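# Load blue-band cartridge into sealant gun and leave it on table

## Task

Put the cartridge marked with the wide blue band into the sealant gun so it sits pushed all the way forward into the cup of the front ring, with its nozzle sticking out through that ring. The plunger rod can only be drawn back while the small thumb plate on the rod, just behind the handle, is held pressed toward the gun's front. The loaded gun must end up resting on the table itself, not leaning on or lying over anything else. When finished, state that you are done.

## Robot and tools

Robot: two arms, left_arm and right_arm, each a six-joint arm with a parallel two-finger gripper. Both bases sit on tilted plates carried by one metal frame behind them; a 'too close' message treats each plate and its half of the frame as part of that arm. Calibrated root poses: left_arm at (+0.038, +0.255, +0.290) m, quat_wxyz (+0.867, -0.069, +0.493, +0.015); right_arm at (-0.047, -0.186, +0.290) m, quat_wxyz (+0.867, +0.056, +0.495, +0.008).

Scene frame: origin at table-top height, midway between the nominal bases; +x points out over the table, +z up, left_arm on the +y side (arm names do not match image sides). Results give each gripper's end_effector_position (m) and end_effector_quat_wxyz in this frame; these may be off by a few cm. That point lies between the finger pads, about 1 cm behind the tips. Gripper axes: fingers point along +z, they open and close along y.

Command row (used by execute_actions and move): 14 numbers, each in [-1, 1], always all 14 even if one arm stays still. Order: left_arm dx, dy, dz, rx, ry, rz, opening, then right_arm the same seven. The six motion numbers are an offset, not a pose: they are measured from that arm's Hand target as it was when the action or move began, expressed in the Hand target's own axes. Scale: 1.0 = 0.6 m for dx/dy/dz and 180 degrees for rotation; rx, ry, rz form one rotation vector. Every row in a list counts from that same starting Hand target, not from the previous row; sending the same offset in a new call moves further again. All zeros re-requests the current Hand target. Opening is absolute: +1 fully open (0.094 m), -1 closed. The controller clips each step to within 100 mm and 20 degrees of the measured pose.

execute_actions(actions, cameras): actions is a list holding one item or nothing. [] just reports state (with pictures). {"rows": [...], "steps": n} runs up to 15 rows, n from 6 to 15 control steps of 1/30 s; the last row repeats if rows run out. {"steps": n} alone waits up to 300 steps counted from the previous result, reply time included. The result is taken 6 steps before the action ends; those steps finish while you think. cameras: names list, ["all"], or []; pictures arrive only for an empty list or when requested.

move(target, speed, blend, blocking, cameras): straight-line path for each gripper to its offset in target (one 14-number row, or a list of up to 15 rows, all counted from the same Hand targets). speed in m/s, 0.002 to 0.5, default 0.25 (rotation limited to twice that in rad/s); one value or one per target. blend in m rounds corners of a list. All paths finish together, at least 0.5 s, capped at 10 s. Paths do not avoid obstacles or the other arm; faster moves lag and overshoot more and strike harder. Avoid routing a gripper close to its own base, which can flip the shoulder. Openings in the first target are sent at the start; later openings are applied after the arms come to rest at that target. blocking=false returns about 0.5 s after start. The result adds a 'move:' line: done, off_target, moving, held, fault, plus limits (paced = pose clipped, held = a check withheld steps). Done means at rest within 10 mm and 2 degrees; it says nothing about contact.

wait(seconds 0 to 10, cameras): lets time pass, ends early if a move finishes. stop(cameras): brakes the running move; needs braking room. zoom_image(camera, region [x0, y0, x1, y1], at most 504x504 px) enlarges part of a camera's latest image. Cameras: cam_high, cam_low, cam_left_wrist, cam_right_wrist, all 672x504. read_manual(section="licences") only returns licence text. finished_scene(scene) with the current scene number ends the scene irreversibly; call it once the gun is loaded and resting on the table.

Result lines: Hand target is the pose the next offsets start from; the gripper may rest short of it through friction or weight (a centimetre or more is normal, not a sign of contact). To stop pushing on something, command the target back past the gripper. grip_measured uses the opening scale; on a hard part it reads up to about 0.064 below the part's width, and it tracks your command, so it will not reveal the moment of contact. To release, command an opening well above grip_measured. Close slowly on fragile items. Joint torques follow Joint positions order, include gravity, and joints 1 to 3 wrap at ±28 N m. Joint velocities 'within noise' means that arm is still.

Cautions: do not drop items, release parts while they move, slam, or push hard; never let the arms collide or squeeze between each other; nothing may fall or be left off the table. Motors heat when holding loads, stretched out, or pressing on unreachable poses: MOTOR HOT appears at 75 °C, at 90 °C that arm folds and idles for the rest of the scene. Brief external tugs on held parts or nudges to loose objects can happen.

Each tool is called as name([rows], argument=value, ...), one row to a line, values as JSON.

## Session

execute_actions(actions=[])

zoom_image(camera="cam_high", region=[130, 130, 550, 440])

zoom_image(camera="cam_low", region=[200, 230, 530, 370])

Scene clock: 0.00 s of 5500.00 s.
left_arm: end_effector_position=(+0.4331, +0.4188, +0.1633) grip_measured=+1.000 end_effector_quat_wxyz=(+0.317, -0.249, +0.893, +0.201) | right_arm: end_effector_position=(+0.5054, -0.5341, +0.1898) grip_measured=+1.000 end_effector_quat_wxyz=(+0.260, +0.363, +0.880, -0.163)
Joint positions: left_arm=[0.253 0.838 0.414 0.535 -0.323 -0.249 0.094] | right_arm=[-0.885 1.499 1.633 -0.213 -0.306 0.515 0.094]
Joint velocities: within noise
Joint torques (N m): no reading
Motor temperatures (°C): left_arm=[31 29 29 27 26 26 28] | right_arm=[25 35 29 27 28 26 26]
Heat: left arm: 31 °C; right arm: 35 °C.
Hand target: left_arm +0.4331, +0.4208, +0.1647; +0.319, -0.254, +0.890, +0.205 | right_arm +0.5139, -0.5377, +0.2063; +0.280, +0.358, +0.873, -0.175
camera_calibration:
cam_left_wrist: T_world_to_cam=[[0.558268, -0.803987, -0.204796, 0.129287], [-0.818406, -0.493135, -0.295007, 0.647555], [0.136189, 0.332299, -0.93329, 0.0412275], [0, 0, 0, 1]] pos_world=[0.452171, 0.409577, 0.255988]
cam_right_wrist: T_world_to_cam=[[-0.740087, -0.667001, 0.0859156, 0.000734559], [-0.670599, 0.722307, -0.169027, 0.798987], [0.050684, -0.18271, -0.98186, 0.152034], [0, 0, 0, 1]] pos_world=[0.528638, -0.548846, 0.284264]

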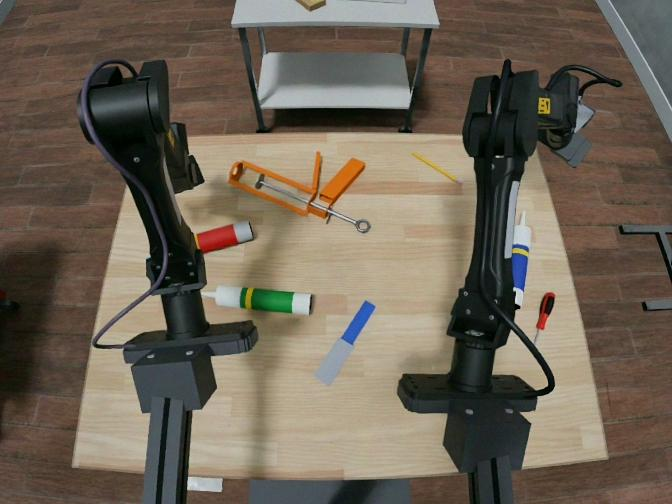

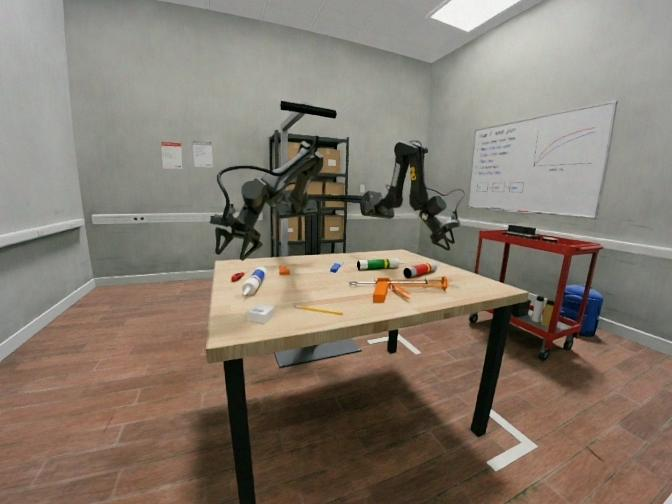

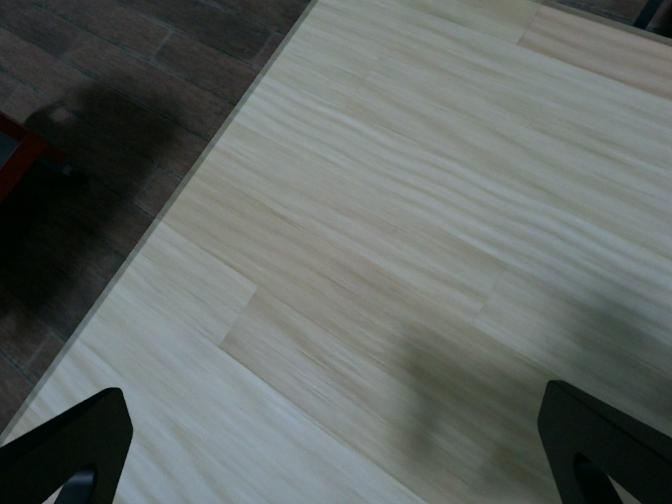

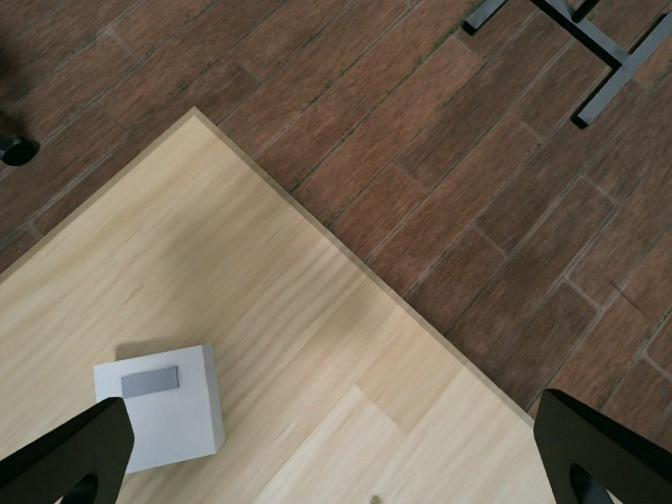

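Scaled by 1.200 from the camera's 672x504 image, which has a finer 960x720 frame.

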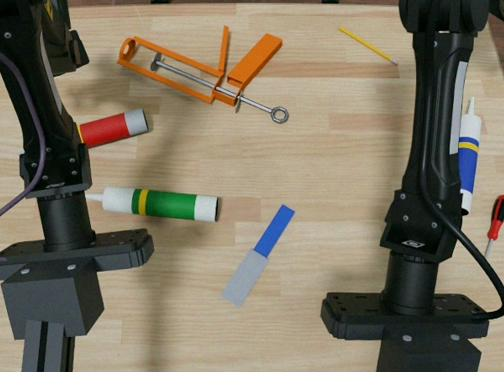

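Scaled by 1.527 from the camera's 672x504 image, which has a finer 960x720 frame.

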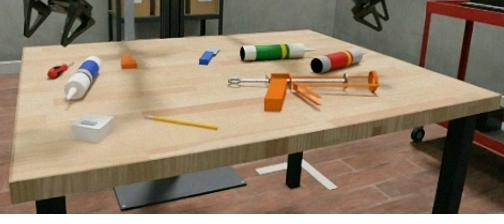

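zoom_image(camera="cam_high", region=[215, 140, 385, 250])

zoom_image(camera="cam_high", region=[470, 190, 590, 350])

zoom_image(camera="cam_low", region=[330, 255, 470, 315])

zoom_image(camera="cam_low", region=[220, 250, 300, 330])

Scaled by 2.965 from the camera's 672x504 image, which has a finer 960x720 frame.

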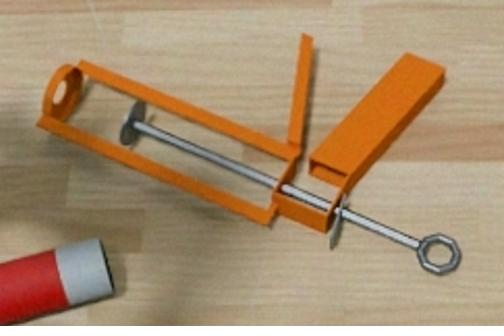

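Scaled by 3.150 from the camera's 672x504 image, which has a finer 960x720 frame.

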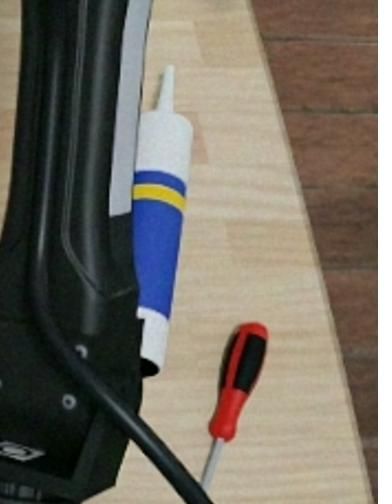

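Scaled by 3.600 from the camera's 672x504 image, which has a finer 960x720 frame.

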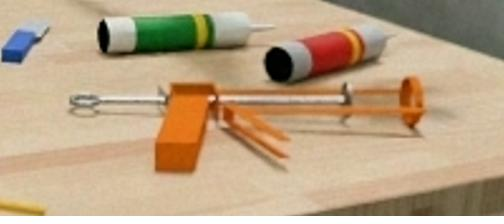

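Scaled by 6.300 from the camera's 672x504 image, which has a finer 960x720 frame.

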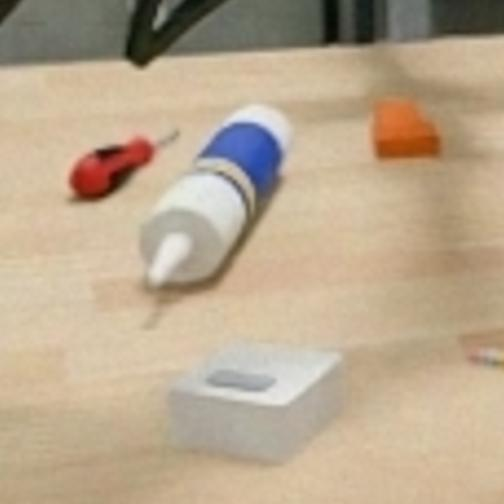

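move(target=[0.1645,-0.4488,-0.4,0.183,0.181,0.3,1,0.573,0.258,-0.43,-0.428,-0.058,-0.449,0.2], speed=0.3)

Scene clock: 9.00 s of 5500.00 s.
left_arm: end_effector_position=(+0.4162, +0.0601, +0.2126) grip_measured=+1.000 end_effector_quat_wxyz=(+0.003, +0.211, +0.977, +0.007) | right_arm: end_effector_position=(+0.3211, -0.1216, +0.1692) grip_measured=+0.202 end_effector_quat_wxyz=(+0.312, -0.482, +0.790, +0.215)
Joint positions: left_arm=[-1.129 1.434 1.303 -0.953 -0.975 -0.412 0.094] | right_arm=[-0.233 0.805 0.522 0.025 -0.837 -1.122 0.056]
Joint velocities: within noise
Joint torques (N m): left_arm=[-6.37 -4.3 4.64 0.15 0.13 -0.07] | right_arm=[1.03 -7.97 5.5 0.36 -0.22 -0.15]
Motor temperatures (°C): left_arm=[31 30 29 27 26 26 28] | right_arm=[26 39 30 27 28 26 26]
Heat: left arm: 31 °C; right arm: 39 °C.
Hand target: left_arm +0.4128, +0.0507, +0.2147; +0.000, +0.218, +0.976, +0.000 | right_arm +0.3302, -0.1203, +0.1806; +0.323, -0.496, +0.780, +0.205
Off the commanded pose: left_arm 0.010 m, 1 deg | right_arm 0.015 m, 3 deg.
Kept back: nothing.
move: off_target (right_arm)
camera_calibration:
cam_left_wrist: T_world_to_cam=[[-0.427256, -0.904108, -0.00642259, 0.234423], [-0.82064, 0.38481, 0.422459, 0.267017], [-0.379477, 0.185769, -0.906359, 0.426419], [0, 0, 0, 1]] pos_world=[0.4811, 0.0299773, 0.275191]
cam_right_wrist: T_world_to_cam=[[0.885624, -0.461121, -0.0551212, -0.331939], [-0.45316, -0.832112, -0.319743, 0.140617], [0.101573, 0.308151, -0.945899, 0.253756], [0, 0, 0, 1]] pos_world=[0.33192, -0.11425, 0.266692]

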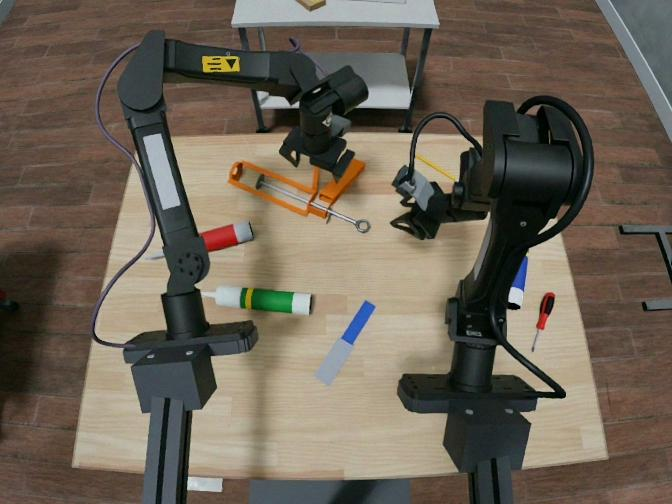

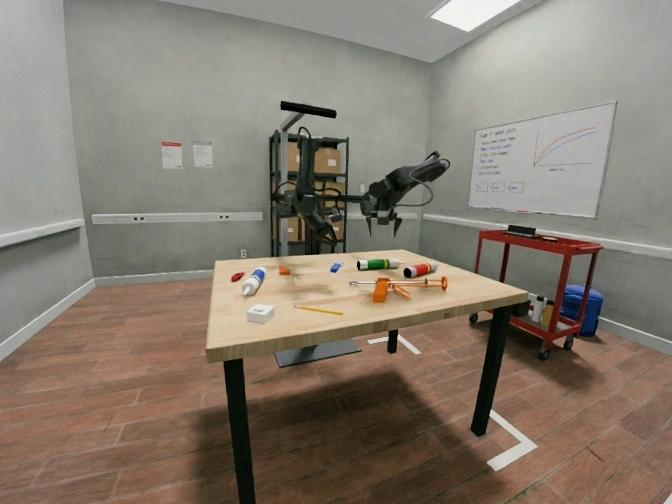

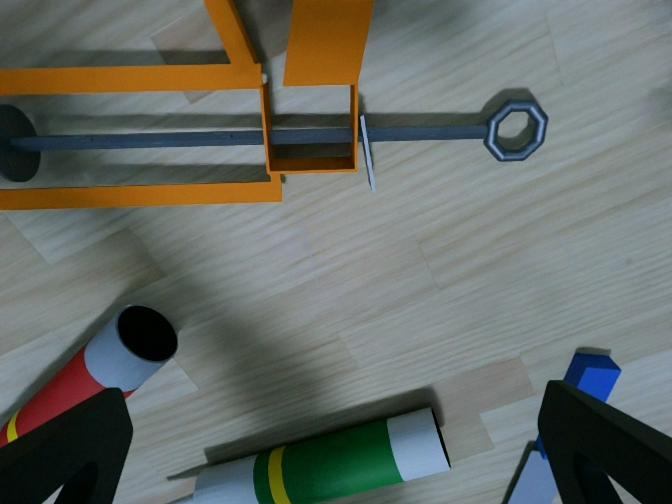

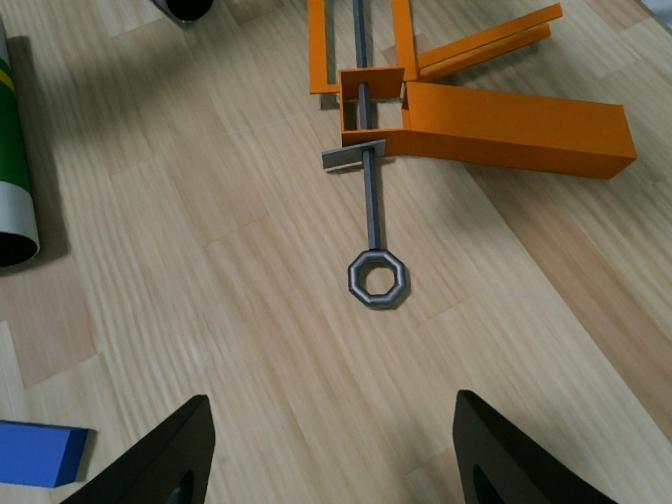

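execute_actions(actions=[])

Scene clock: 11.00 s of 5500.00 s.
left_arm: end_effector_position=(+0.4161, +0.0600, +0.2127) grip_measured=+1.000 end_effector_quat_wxyz=(+0.002, +0.212, +0.977, +0.006) | right_arm: end_effector_position=(+0.3206, -0.1216, +0.1689) grip_measured=+0.202 end_effector_quat_wxyz=(+0.311, -0.482, +0.790, +0.215)
Joint positions: left_arm=[-1.129 1.434 1.304 -0.954 -0.974 -0.412 0.094] | right_arm=[-0.233 0.805 0.522 0.022 -0.835 -1.125 0.056]
Joint velocities: within noise
Joint torques (N m): left_arm=[-6.37 -4.29 4.59 0.14 0.11 -0.07] | right_arm=[1.05 -7.97 5.49 0.37 -0.22 -0.15]
Motor temperatures (°C): left_arm=[31 30 29 27 26 26 28] | right_arm=[26 39 30 27 28 26 26]
Heat: left arm: 31 °C; right arm: 39 °C.
Hand target: left_arm +0.4129, +0.0507, +0.2148; +0.000, +0.218, +0.976, +0.000 | right_arm +0.3301, -0.1202, +0.1806; +0.323, -0.496, +0.780, +0.205
Off the commanded pose: left_arm 0.010 m, 1 deg | right_arm 0.015 m, 3 deg.
Steps of this call (1-60: nothing new was sent). Readings (end_effector_position of left_arm | right_arm):
1: (+0.4164, +0.0601, +0.2126) | (+0.3211, -0.1215, +0.1692)
2: (+0.4164, +0.0601, +0.2126) | (+0.3211, -0.1215, +0.1692)
4: (+0.4164, +0.0601, +0.2126) | (+0.3208, -0.1214, +0.1692)
8: (+0.4164, +0.0601, +0.2126) | (+0.3208, -0.1214, +0.1692)
60: the state above
camera_calibration:
cam_left_wrist: T_world_to_cam=[[-0.42783, -0.903844, -0.005176, 0.234288], [-0.819791, 0.385619, 0.423369, 0.266285], [-0.380664, 0.185373, -0.905943, 0.426894], [0, 0, 0, 1]] pos_world=[0.481036, 0.0299406, 0.275218]
cam_right_wrist: T_world_to_cam=[[0.886331, -0.459716, -0.055494, -0.331477], [-0.452147, -0.83336, -0.317922, 0.139472], [0.0999074, 0.306876, -0.946491, 0.254015], [0, 0, 0, 1]] pos_world=[0.331482, -0.114106, 0.266369]

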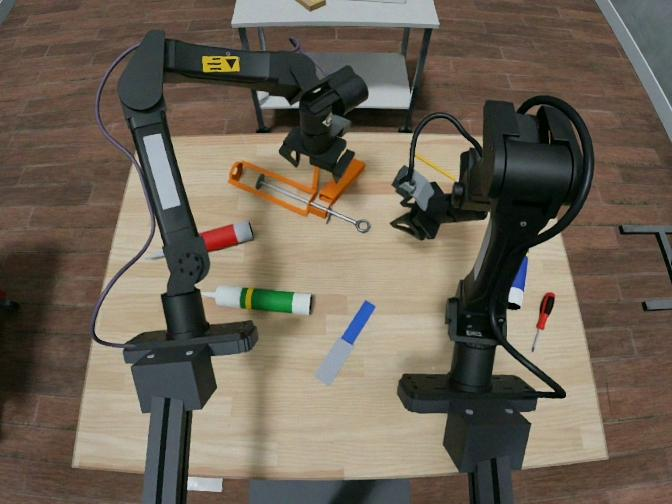

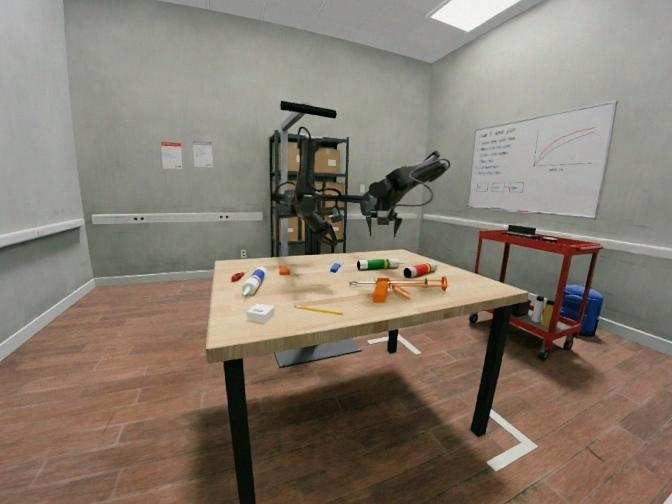

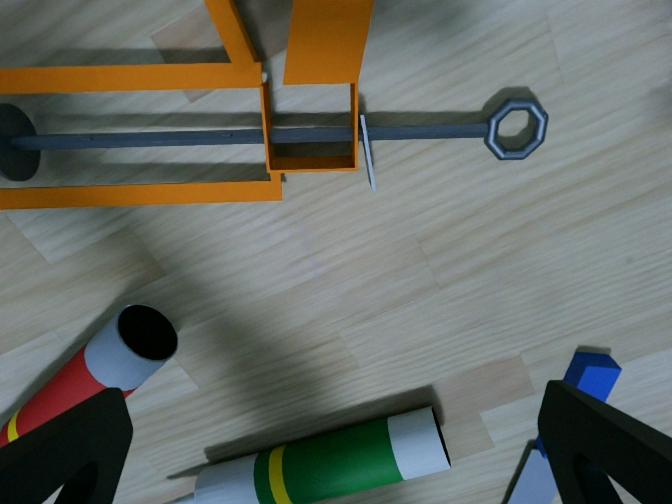

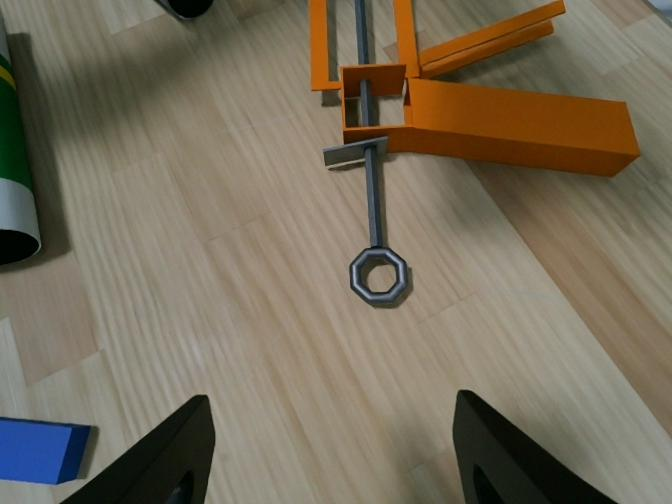

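move(target=[0,0,0,0,0,0,1, 0.0702,-0.0345,0.1622,0,0,0,0.1], speed=0.2, cameras=["cam_right_wrist","cam_left_wrist"])

Scene clock: 15.07 s of 5500.00 s.
left_arm: end_effector_position=(+0.4161, +0.0600, +0.2127) grip_measured=+1.000 end_effector_quat_wxyz=(+0.002, +0.212, +0.977, +0.006) | right_arm: end_effector_position=(+0.3562, -0.0967, +0.0842) grip_measured=+0.102 end_effector_quat_wxyz=(+0.309, -0.493, +0.785, +0.213)
Joint positions: left_arm=[-1.129 1.434 1.304 -0.954 -0.974 -0.412 0.094] | right_arm=[-0.076 1.267 0.675 0.354 -0.68 -1.104 0.052]
Joint velocities: within noise
Joint torques (N m): left_arm=[-6.37 -4.29 4.59 0.14 0.11 -0.07] | right_arm=[1.42 -5.57 3.23 1.22 -0.21 0.09]
Motor temperatures (°C): left_arm=[31 30 30 27 26 26 28] | right_arm=[26 39 30 27 28 26 26]
Heat: left arm: 31 °C; right arm: 39 °C.
Hand target: left_arm +0.4129, +0.0507, +0.2148; +0.000, +0.218, +0.976, +0.000 | right_arm +0.3654, -0.0937, +0.0820; +0.323, -0.496, +0.780, +0.205
Off the commanded pose: left_arm 0.010 m, 1 deg | right_arm 0.010 m, 2 deg.
Kept back: nothing.
move: done
camera_calibration:
cam_left_wrist: T_world_to_cam=[[-0.42783, -0.903844, -0.005176, 0.234288], [-0.819791, 0.385619, 0.423369, 0.266285], [-0.380664, 0.185373, -0.905943, 0.426894], [0, 0, 0, 1]] pos_world=[0.481036, 0.0299406, 0.275218]
cam_right_wrist: T_world_to_cam=[[0.896542, -0.440752, -0.0441578, -0.35903], [-0.431385, -0.846131, -0.312999, 0.140369], [0.100591, 0.299666, -0.948726, 0.161838], [0, 0, 0, 1]] pos_world=[0.36616, -0.0879697, 0.181622]
Images, in order (width x height): cam_left_wrist 672x504, cam_right_wrist 672x504.

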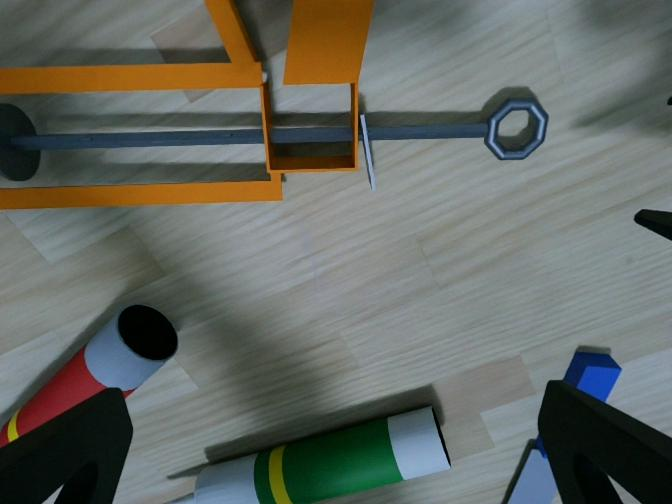

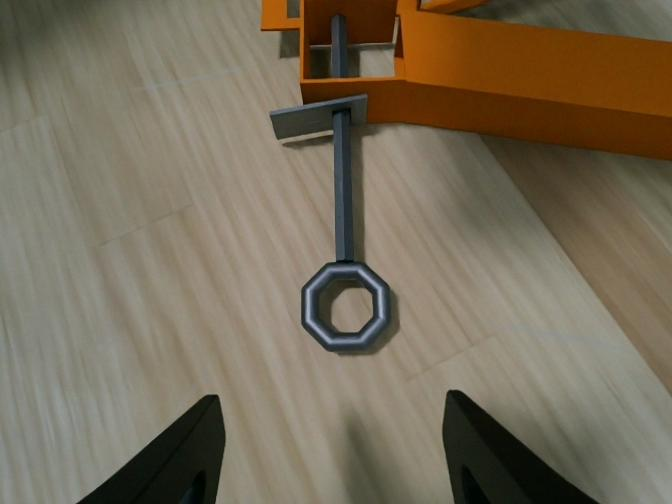

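move(target=[0,0,0,0,0,0,1, 0.0162,-0.0038,0.105,0,0,0,0.0], speed=0.1, cameras=["cam_right_wrist","cam_left_wrist","cam_high"])

Scene clock: 16.57 s of 5500.00 s.
left_arm: end_effector_position=(+0.4161, +0.0600, +0.2127) grip_measured=+1.000 end_effector_quat_wxyz=(+0.002, +0.212, +0.977, +0.006) | right_arm: end_effector_position=(+0.3757, -0.0654, +0.0322) grip_measured=+0.002 end_effector_quat_wxyz=(+0.308, -0.495, +0.784, +0.212)
Joint positions: left_arm=[-1.129 1.434 1.304 -0.954 -0.974 -0.412 0.094] | right_arm=[0.027 1.523 0.826 0.474 -0.579 -1.079 0.047]
Joint velocities: within noise
Joint torques (N m): left_arm=[-6.37 -4.3 4.59 0.14 0.11 -0.07] | right_arm=[2.11 -6.53 2.52 1.27 -0.2 0.08]
Motor temperatures (°C): left_arm=[32 30 30 27 26 26 28] | right_arm=[26 39 30 27 28 26 26]
Heat: left arm: 32 °C; right arm: 39 °C.
Hand target: left_arm +0.4129, +0.0507, +0.2148; +0.000, +0.218, +0.976, +0.000 | right_arm +0.3836, -0.0604, +0.0306; +0.323, -0.496, +0.780, +0.205
Off the commanded pose: left_arm 0.010 m, 1 deg | right_arm 0.009 m, 2 deg.
Kept back: nothing.
move: done
camera_calibration:
cam_left_wrist: T_world_to_cam=[[-0.42783, -0.903844, -0.005176, 0.234288], [-0.819791, 0.385619, 0.423369, 0.266285], [-0.380664, 0.185373, -0.905943, 0.426894], [0, 0, 0, 1]] pos_world=[0.481036, 0.0299406, 0.275218]
cam_right_wrist: T_world_to_cam=[[0.897794, -0.438278, -0.0433381, -0.365357], [-0.42906, -0.848201, -0.310583, 0.157907], [0.0993622, 0.297434, -0.949558, 0.10156], [0, 0, 0, 1]] pos_world=[0.385676, -0.0563984, 0.129647]
Images, in order (width x height): cam_high 672x504, cam_left_wrist 672x504, cam_right_wrist 672x504.

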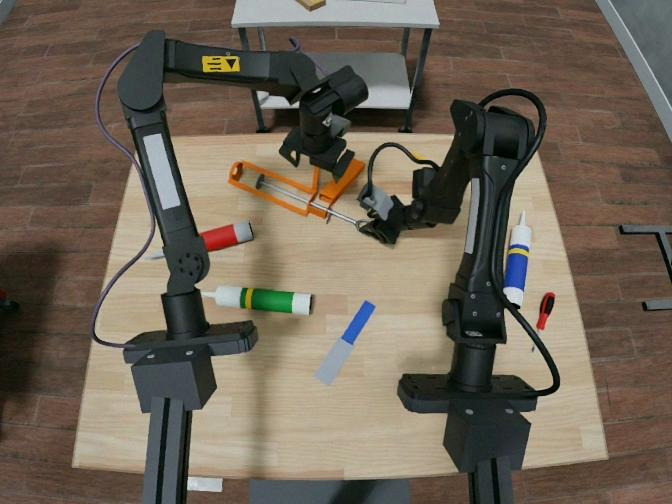

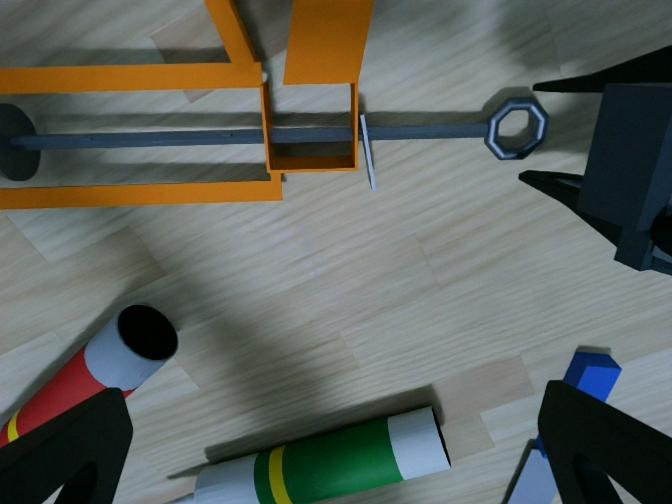

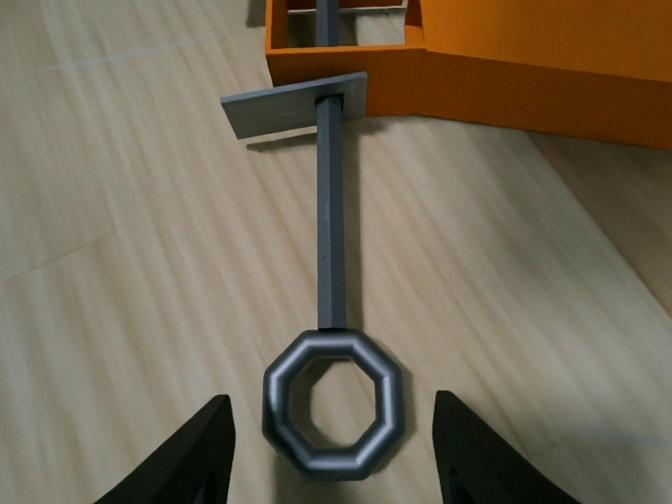

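move(target=[0,0,0,0,0,0,1, -0.003,-0.002,0.023,0,0,0,0.0], speed=0.1, cameras=["cam_right_wrist","cam_left_wrist"])

move(target=[0,0,0,0,0,0,1, 0,0,0,0,0,0,-0.45], speed=0.1, cameras=["cam_right_wrist","cam_left_wrist"])

Scene clock: 17.80 s of 5500.00 s.
left_arm: end_effector_position=(+0.4161, +0.0600, +0.2127) grip_measured=+1.000 end_effector_quat_wxyz=(+0.002, +0.212, +0.977, +0.006) | right_arm: end_effector_position=(+0.3818, -0.0567, +0.0239) grip_measured=+0.002 end_effector_quat_wxyz=(+0.308, -0.495, +0.784, +0.212)
Joint positions: left_arm=[-1.129 1.434 1.304 -0.954 -0.974 -0.412 0.094] | right_arm=[0.051 1.566 0.867 0.479 -0.554 -1.073 0.047]
Joint velocities: within noise
Joint torques (N m): left_arm=[-6.37 -4.29 4.59 0.14 0.11 -0.07] | right_arm=[2.39 -6.6 2.59 1.28 -0.19 0.1]
Motor temperatures (°C): left_arm=[32 30 30 27 26 26 28] | right_arm=[26 39 30 28 28 26 26]
Heat: left arm: 32 °C; right arm: 39 °C.
Hand target: left_arm +0.4129, +0.0507, +0.2148; +0.000, +0.218, +0.976, +0.000 | right_arm +0.3893, -0.0510, +0.0221; +0.323, -0.496, +0.780, +0.205
Off the commanded pose: left_arm 0.010 m, 1 deg | right_arm 0.010 m, 2 deg.
Kept back: nothing.
move: done
camera_calibration:
cam_left_wrist: T_world_to_cam=[[-0.42783, -0.903844, -0.005176, 0.234288], [-0.819791, 0.385619, 0.423369, 0.266285], [-0.380664, 0.185373, -0.905943, 0.426894], [0, 0, 0, 1]] pos_world=[0.481036, 0.0299406, 0.275218]
cam_right_wrist: T_world_to_cam=[[0.89786, -0.438177, -0.0429936, -0.367386], [-0.428893, -0.848391, -0.310295, 0.165228], [0.0994888, 0.297041, -0.949668, 0.0904406], [0, 0, 0, 1]] pos_world=[0.391728, -0.0476669, 0.121363]
Images, in order (width x height): cam_left_wrist 672x504, cam_right_wrist 672x504.

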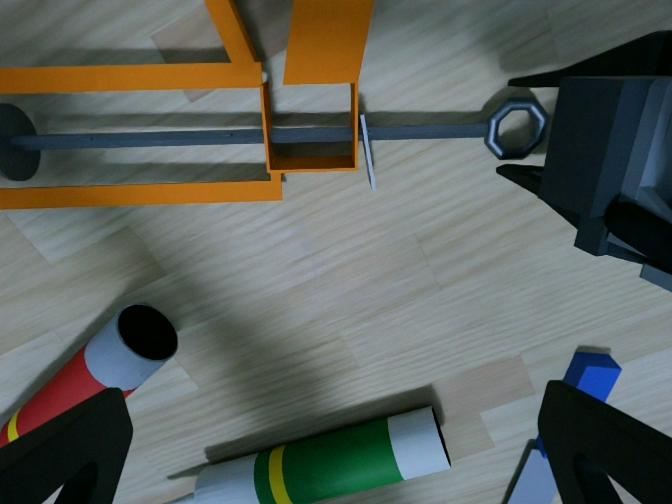

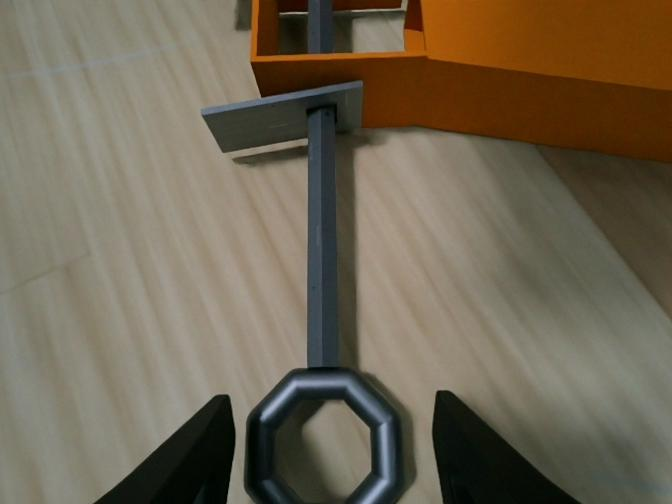

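Scene clock: 18.50 s of 5500.00 s.
left_arm: end_effector_position=(+0.4161, +0.0600, +0.2127) grip_measured=+1.000 end_effector_quat_wxyz=(+0.002, +0.212, +0.977, +0.006) | right_arm: end_effector_position=(+0.3860, -0.0559, +0.0251) grip_measured=-0.448 end_effector_quat_wxyz=(+0.314, -0.496, +0.782, +0.208)
Joint positions: left_arm=[-1.129 1.434 1.304 -0.954 -0.974 -0.412 0.094] | right_arm=[0.054 1.567 0.872 0.489 -0.553 -1.073 0.026]
Joint velocities: within noise
Joint torques (N m): left_arm=[-6.37 -4.3 4.59 0.14 0.11 -0.07] | right_arm=[2.17 -6.65 2.24 1.19 -0.2 0.08]
Motor temperatures (°C): left_arm=[32 30 30 27 26 26 28] | right_arm=[26 39 30 28 28 26 26]
Heat: left arm: 32 °C; right arm: 39 °C.
Hand target: left_arm +0.4129, +0.0507, +0.2148; +0.000, +0.218, +0.976, +0.000 | right_arm +0.3892, -0.0510, +0.0221; +0.323, -0.496, +0.780, +0.205
Off the commanded pose: left_arm 0.010 m, 1 deg | right_arm 0.007 m, 1 deg.
Kept back: nothing.
move: done
camera_calibration:
cam_left_wrist: T_world_to_cam=[[-0.42783, -0.903844, -0.005176, 0.234288], [-0.819791, 0.385619, 0.423369, 0.266285], [-0.380664, 0.185373, -0.905943, 0.426894], [0, 0, 0, 1]] pos_world=[0.481036, 0.0299406, 0.275218]
cam_right_wrist: T_world_to_cam=[[0.897797, -0.439394, -0.0298854, -0.371169], [-0.425388, -0.847604, -0.317195, 0.166929], [0.114042, 0.297489, -0.947889, 0.085273], [0, 0, 0, 1]] pos_world=[0.394519, -0.0469681, 0.122686]
Images, in order (width x height): cam_left_wrist 672x504, cam_right_wrist 672x504.

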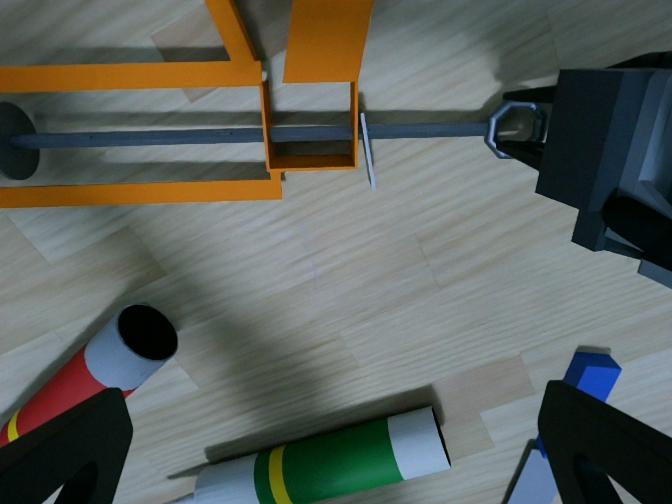

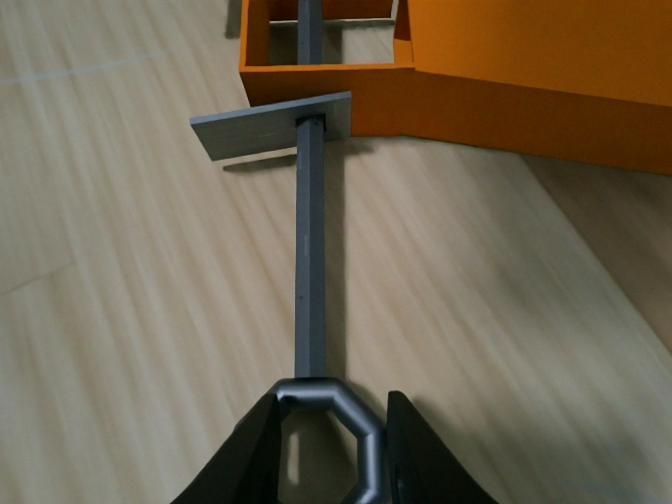

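move(target=[0,0,0,0,0,0,1, 0,0,0,0,0,0,-0.8], speed=0.1, cameras=["cam_right_wrist","cam_left_wrist"])

Scene clock: 20.13 s of 5500.00 s.
left_arm: end_effector_position=(+0.4161, +0.0600, +0.2127) grip_measured=+1.000 end_effector_quat_wxyz=(+0.002, +0.212, +0.977, +0.006) | right_arm: end_effector_position=(+0.3887, -0.0563, +0.0257) grip_measured=-0.798 end_effector_quat_wxyz=(+0.319, -0.501, +0.779, +0.203)
Joint positions: left_arm=[-1.129 1.434 1.304 -0.954 -0.974 -0.412 0.094] | right_arm=[0.054 1.567 0.874 0.497 -0.551 -1.084 0.009]
Joint velocities: within noise
Joint torques (N m): left_arm=[-6.37 -4.3 4.6 0.14 0.11 -0.07] | right_arm=[2.15 -6.68 2.09 1.13 -0.21 0.08]
Motor temperatures (°C): left_arm=[32 30 30 27 26 26 28] | right_arm=[26 39 30 28 28 26 26]
Heat: left arm: 32 °C; right arm: 39 °C.
Hand target: left_arm +0.4129, +0.0507, +0.2148; +0.000, +0.218, +0.976, +0.000 | right_arm +0.3893, -0.0510, +0.0221; +0.323, -0.496, +0.780, +0.205
Off the commanded pose: left_arm 0.010 m, 1 deg | right_arm 0.006 m, 1 deg.
Kept back: nothing.
move: done
camera_calibration:
cam_left_wrist: T_world_to_cam=[[-0.42783, -0.903844, -0.005176, 0.234288], [-0.819791, 0.385619, 0.423369, 0.266285], [-0.380664, 0.185373, -0.905943, 0.426894], [0, 0, 0, 1]] pos_world=[0.481036, 0.0299406, 0.275218]
cam_right_wrist: T_world_to_cam=[[0.90063, -0.434395, -0.0129298, -0.374998], [-0.415286, -0.851481, -0.320184, 0.163893], [0.128077, 0.293737, -0.947267, 0.0799546], [0, 0, 0, 1]] pos_world=[0.395556, -0.0468311, 0.123365]
Images, in order (width x height): cam_left_wrist 672x504, cam_right_wrist 672x504.

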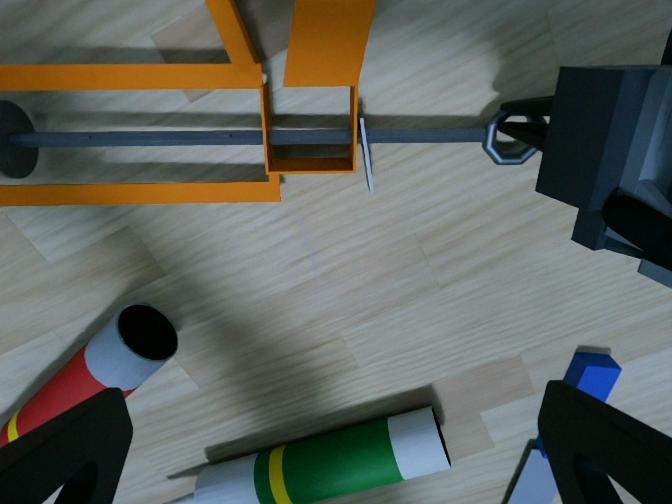

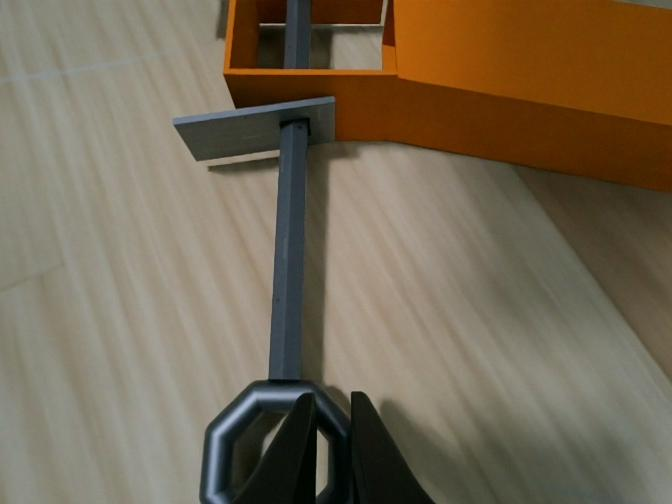

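move(target=[0,0,0,0,0,0,1, 0,0,0,0,0,0,0.1], speed=0.1, cameras=["cam_right_wrist"])

Scene clock: 21.27 s of 5500.00 s.
left_arm: end_effector_position=(+0.4161, +0.0600, +0.2127) grip_measured=+1.000 end_effector_quat_wxyz=(+0.002, +0.212, +0.977, +0.006) | right_arm: end_effector_position=(+0.3900, -0.0564, +0.0261) grip_measured=+0.098 end_effector_quat_wxyz=(+0.320, -0.496, +0.781, +0.204)
Joint positions: left_arm=[-1.129 1.434 1.304 -0.954 -0.974 -0.412 0.094] | right_arm=[0.054 1.567 0.875 0.502 -0.551 -1.071 0.052]
Joint velocities: within noise
Joint torques (N m): left_arm=[-6.37 -4.3 4.6 0.14 0.11 -0.07] | right_arm=[2.17 -6.68 2.03 1.09 -0.21 0.08]
Motor temperatures (°C): left_arm=[32 30 30 27 26 26 28] | right_arm=[26 39 30 28 28 26 26]
Heat: left arm: 32 °C; right arm: 39 °C.
Hand target: left_arm +0.4129, +0.0507, +0.2148; +0.000, +0.218, +0.976, +0.000 | right_arm +0.3893, -0.0510, +0.0221; +0.323, -0.496, +0.780, +0.205
Off the commanded pose: left_arm 0.010 m, 1 deg | right_arm 0.007 m, 0 deg.
Kept back: nothing.
move: done
camera_calibration:
cam_right_wrist: T_world_to_cam=[[0.896395, -0.442941, -0.0167287, -0.374942], [-0.424211, -0.846324, -0.322151, 0.168324], [0.128536, 0.295871, -0.946541, 0.080122], [0, 0, 0, 1]] pos_world=[0.397202, -0.047326, 0.123792]
Images, in order (width x height): cam_right_wrist 672x504.

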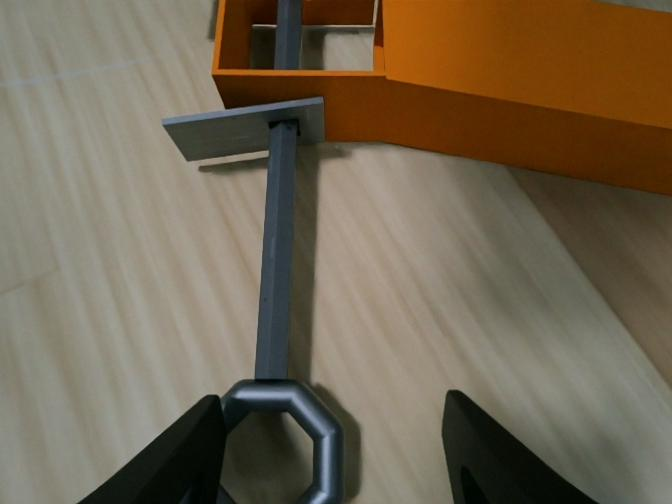

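move(target=[0,0,0,0,0,0,1, -0.0235,0.023,-0.0235,0,0,0,0.2], speed=0.1, cameras=["cam_right_wrist"])

Scene clock: 22.47 s of 5500.00 s.
left_arm: end_effector_position=(+0.4161, +0.0600, +0.2127) grip_measured=+1.000 end_effector_quat_wxyz=(+0.002, +0.212, +0.977, +0.006) | right_arm: end_effector_position=(+0.3635, -0.0480, +0.0269) grip_measured=+0.198 end_effector_quat_wxyz=(+0.304, -0.495, +0.786, +0.214)
Joint positions: left_arm=[-1.129 1.434 1.304 -0.954 -0.974 -0.412 0.094] | right_arm=[0.081 1.553 0.795 0.532 -0.525 -1.065 0.056]
Joint velocities: within noise
Joint torques (N m): left_arm=[-6.35 -4.3 4.59 0.14 0.11 -0.07] | right_arm=[2.52 -11.23 1.1 0.81 -0.2 0.08]
Motor temperatures (°C): left_arm=[32 30 30 27 26 26 28] | right_arm=[26 40 30 28 28 26 26]
Heat: left arm: 32 °C; right arm: 40 °C.
Hand target: left_arm +0.4129, +0.0507, +0.2148; +0.000, +0.218, +0.976, +0.000 | right_arm +0.3767, -0.0452, +0.0420; +0.323, -0.496, +0.780, +0.205
Off the commanded pose: left_arm 0.010 m, 1 deg | right_arm 0.020 m, 3 deg.
Kept back: nothing.
move: off_target (right_arm)
camera_calibration:
cam_right_wrist: T_world_to_cam=[[0.897984, -0.437042, -0.0511772, -0.34678], [-0.430669, -0.84906, -0.305978, 0.166227], [0.0902725, 0.296803, -0.950662, 0.0958486], [0, 0, 0, 1]] pos_world=[0.374339, -0.0388688, 0.124234]
Images, in order (width x height): cam_right_wrist 672x504.

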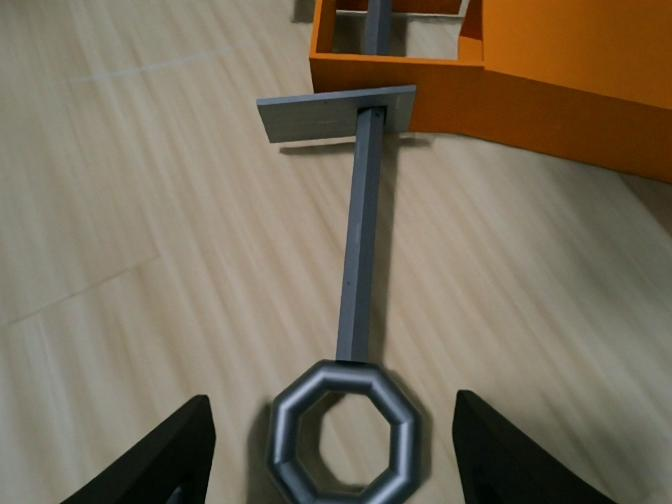

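move(target=[0,0,0,0,0,0,1, 0.012,-0.004,0.012,0,0,0,0.2], speed=0.1, cameras=["cam_right_wrist"])

Scene clock: 23.50 s of 5500.00 s.
left_arm: end_effector_position=(+0.4161, +0.0600, +0.2127) grip_measured=+1.000 end_effector_quat_wxyz=(+0.002, +0.212, +0.977, +0.006) | right_arm: end_effector_position=(+0.3706, -0.0484, +0.0279) grip_measured=+0.198 end_effector_quat_wxyz=(+0.310, -0.495, +0.784, +0.209)
Joint positions: left_arm=[-1.129 1.434 1.304 -0.954 -0.974 -0.412 0.094] | right_arm=[0.081 1.553 0.81 0.532 -0.524 -1.065 0.056]
Joint velocities: within noise
Joint torques (N m): left_arm=[-6.37 -4.29 4.59 0.14 0.11 -0.07] | right_arm=[1.72 -8.16 2.13 0.97 -0.28 0.06]
Motor temperatures (°C): left_arm=[32 30 30 27 26 26 28] | right_arm=[26 40 30 28 28 26 26]
Heat: left arm: 32 °C; right arm: 40 °C.
Hand target: left_arm +0.4129, +0.0507, +0.2148; +0.000, +0.218, +0.976, +0.000 | right_arm +0.3789, -0.0462, +0.0318; +0.323, -0.496, +0.780, +0.205
Off the commanded pose: left_arm 0.010 m, 1 deg | right_arm 0.009 m, 2 deg.
Kept back: nothing.
move: done
camera_calibration:
cam_right_wrist: T_world_to_cam=[[0.89727, -0.439919, -0.0371274, -0.353594], [-0.428717, -0.848162, -0.311165, 0.168721], [0.105397, 0.295116, -0.949631, 0.0905561], [0, 0, 0, 1]] pos_world=[0.380058, -0.039174, 0.125367]
Images, in order (width x height): cam_right_wrist 672x504.

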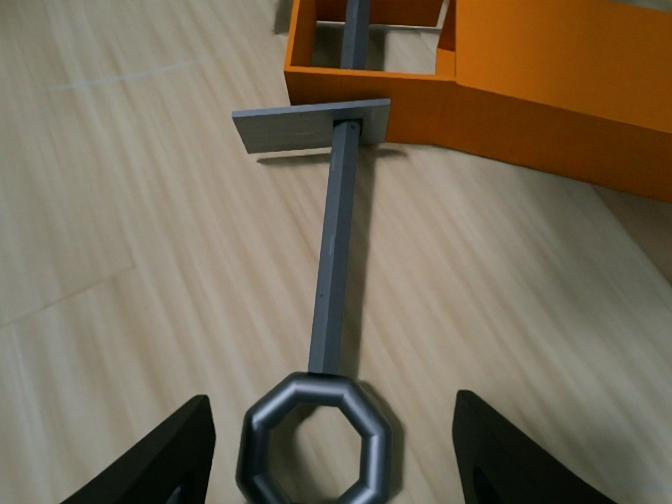

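move(target=[0,0,0,0,0,0,1, 0.016,0.006,0.012,0,0,0,0.1], speed=0.1, cameras=["cam_right_wrist"])

Scene clock: 25.47 s of 5500.00 s.
left_arm: end_effector_position=(+0.4161, +0.0600, +0.2127) grip_measured=+1.000 end_effector_quat_wxyz=(+0.002, +0.212, +0.977, +0.006) | right_arm: end_effector_position=(+0.3676, -0.0473, +0.0216) grip_measured=+0.102 end_effector_quat_wxyz=(+0.306, -0.495, +0.785, +0.212)
Joint positions: left_arm=[-1.129 1.434 1.304 -0.954 -0.974 -0.412 0.094] | right_arm=[0.081 1.578 0.817 0.542 -0.524 -1.065 0.052]
Joint velocities: within noise
Joint torques (N m): left_arm=[-6.37 -4.29 4.59 0.14 0.11 -0.07] | right_arm=[1.2 -6.46 2.1 1.28 -0.33 0.03]
Motor temperatures (°C): left_arm=[32 30 30 27 26 26 28] | right_arm=[26 41 29 28 28 26 26]
Heat: left arm: 32 °C; right arm: 41 °C.
Hand target: left_arm +0.4129, +0.0507, +0.2148; +0.000, +0.218, +0.976, +0.000 | right_arm +0.3751, -0.0462, +0.0200; +0.323, -0.496, +0.780, +0.205
Off the commanded pose: left_arm 0.010 m, 1 deg | right_arm 0.008 m, 2 deg.
Kept back: nothing.
move: done
camera_calibration:
cam_right_wrist: T_world_to_cam=[[0.897585, -0.438555, -0.0448375, -0.350534], [-0.430085, -0.848815, -0.307474, 0.166821], [0.0967854, 0.295268, -0.9505, 0.0878052], [0, 0, 0, 1]] pos_world=[0.377883, -0.038054, 0.119035]
Images, in order (width x height): cam_right_wrist 672x504.

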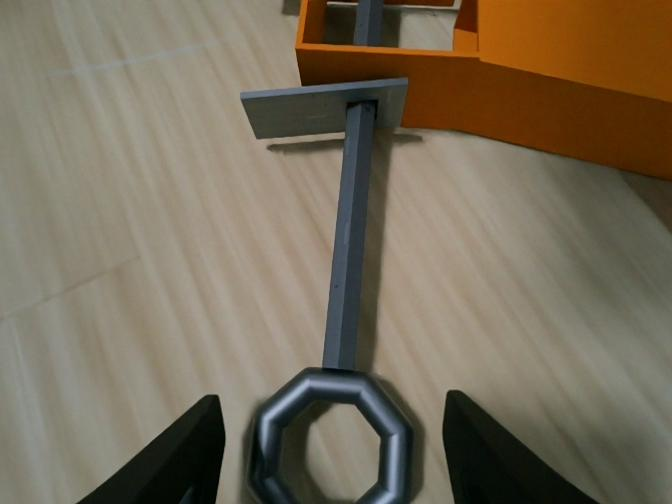

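move(target=[0,0,0,0,0,0,1, 0.010,0.000,0.014,0,0,0,0.0], speed=0.1, cameras=["cam_right_wrist"])

move(target=[0,0,0,0,0,0,1, 0,0,0,0,0,0,-0.5], speed=0.1, cameras=["cam_right_wrist","cam_left_wrist"])

Scene clock: 26.47 s of 5500.00 s.
left_arm: end_effector_position=(+0.4161, +0.0600, +0.2127) grip_measured=+1.000 end_effector_quat_wxyz=(+0.002, +0.212, +0.977, +0.006) | right_arm: end_effector_position=(+0.3686, -0.0455, +0.0118) grip_measured=+0.002 end_effector_quat_wxyz=(+0.306, -0.495, +0.785, +0.212)
Joint positions: left_arm=[-1.129 1.434 1.304 -0.954 -0.974 -0.412 0.094] | right_arm=[0.081 1.621 0.842 0.56 -0.524 -1.065 0.047]
Joint velocities: within noise
Joint torques (N m): left_arm=[-6.37 -4.3 4.59 0.14 0.11 -0.07] | right_arm=[1.18 -6.46 2.07 1.29 -0.34 0.03]
Motor temperatures (°C): left_arm=[32 30 30 27 26 26 28] | right_arm=[26 40 29 28 28 26 26]
Heat: left arm: 32 °C; right arm: 40 °C.
Hand target: left_arm +0.4129, +0.0507, +0.2148; +0.000, +0.218, +0.976, +0.000 | right_arm +0.3758, -0.0447, +0.0098; +0.323, -0.496, +0.780, +0.205
Off the commanded pose: left_arm 0.010 m, 1 deg | right_arm 0.008 m, 2 deg.
Kept back: nothing.
move: done
camera_calibration:
cam_right_wrist: T_world_to_cam=[[0.897582, -0.43857, -0.0447518, -0.351064], [-0.43007, -0.848808, -0.307515, 0.165681], [0.0968811, 0.295266, -0.95049, 0.077836], [0, 0, 0, 1]] pos_world=[0.378823, -0.0363172, 0.109221]
Images, in order (width x height): cam_right_wrist 672x504.

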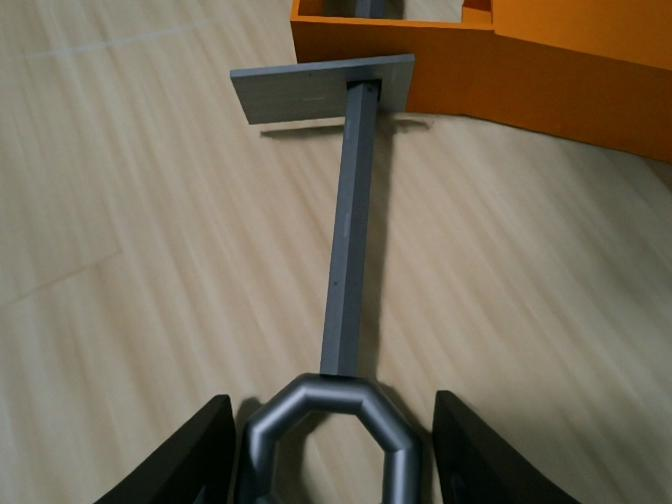

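Scene clock: 27.17 s of 5500.00 s.
left_arm: end_effector_position=(+0.4161, +0.0600, +0.2127) grip_measured=+1.000 end_effector_quat_wxyz=(+0.002, +0.212, +0.977, +0.006) | right_arm: end_effector_position=(+0.3704, -0.0459, +0.0120) grip_measured=-0.225 end_effector_quat_wxyz=(+0.307, -0.493, +0.786, +0.211)
Joint positions: left_arm=[-1.129 1.434 1.304 -0.954 -0.974 -0.412 0.094] | right_arm=[0.08 1.621 0.845 0.561 -0.524 -1.059 0.036]
Joint velocities: within noise
Joint torques (N m): left_arm=[-6.37 -4.29 4.59 0.14 0.11 -0.07] | right_arm=[1.24 -6.45 1.85 1.29 -0.34 -0.03]
Motor temperatures (°C): left_arm=[32 30 30 27 26 26 28] | right_arm=[26 41 29 28 28 26 26]
Heat: left arm: 32 °C; right arm: 41 °C.
Hand target: left_arm +0.4129, +0.0507, +0.2148; +0.000, +0.218, +0.976, +0.000 | right_arm +0.3757, -0.0447, +0.0098; +0.323, -0.496, +0.780, +0.205
Off the commanded pose: left_arm 0.010 m, 1 deg | right_arm 0.006 m, 2 deg.
Kept back: nothing.
move: done
camera_calibration:
cam_left_wrist: T_world_to_cam=[[-0.42783, -0.903844, -0.005176, 0.234288], [-0.819791, 0.385619, 0.423369, 0.266285], [-0.380664, 0.185373, -0.905943, 0.426894], [0, 0, 0, 1]] pos_world=[0.481036, 0.0299406, 0.275218]
cam_right_wrist: T_world_to_cam=[[0.895131, -0.443556, -0.04471, -0.352152], [-0.434658, -0.846065, -0.308619, 0.168009], [0.0990622, 0.295688, -0.950134, 0.077178], [0, 0, 0, 1]] pos_world=[0.380604, -0.0368732, 0.109436]
Images, in order (width x height): cam_left_wrist 672x504, cam_right_wrist 672x504.

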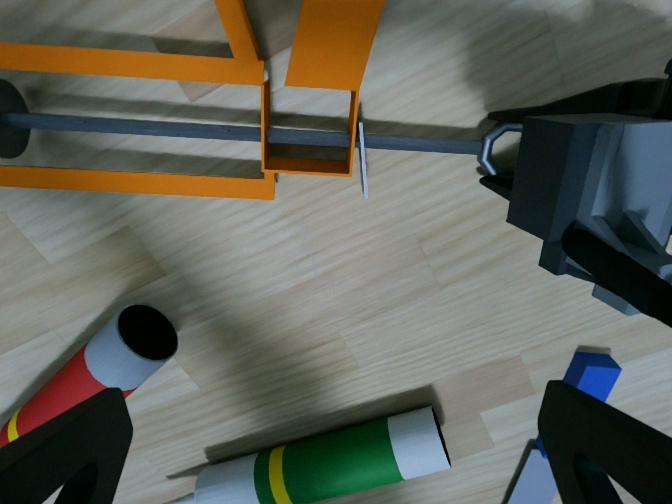

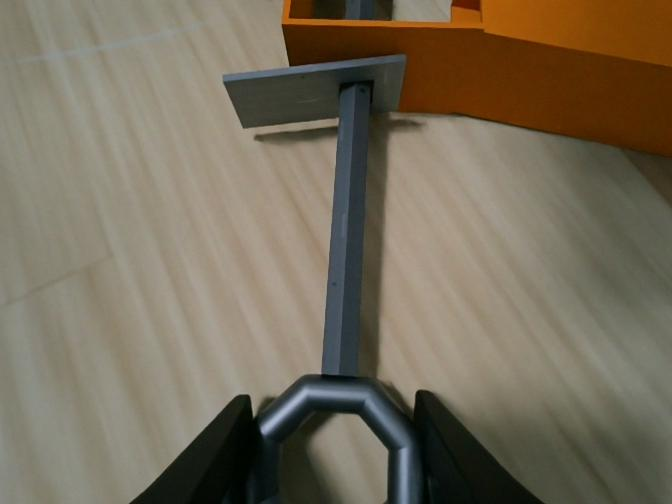

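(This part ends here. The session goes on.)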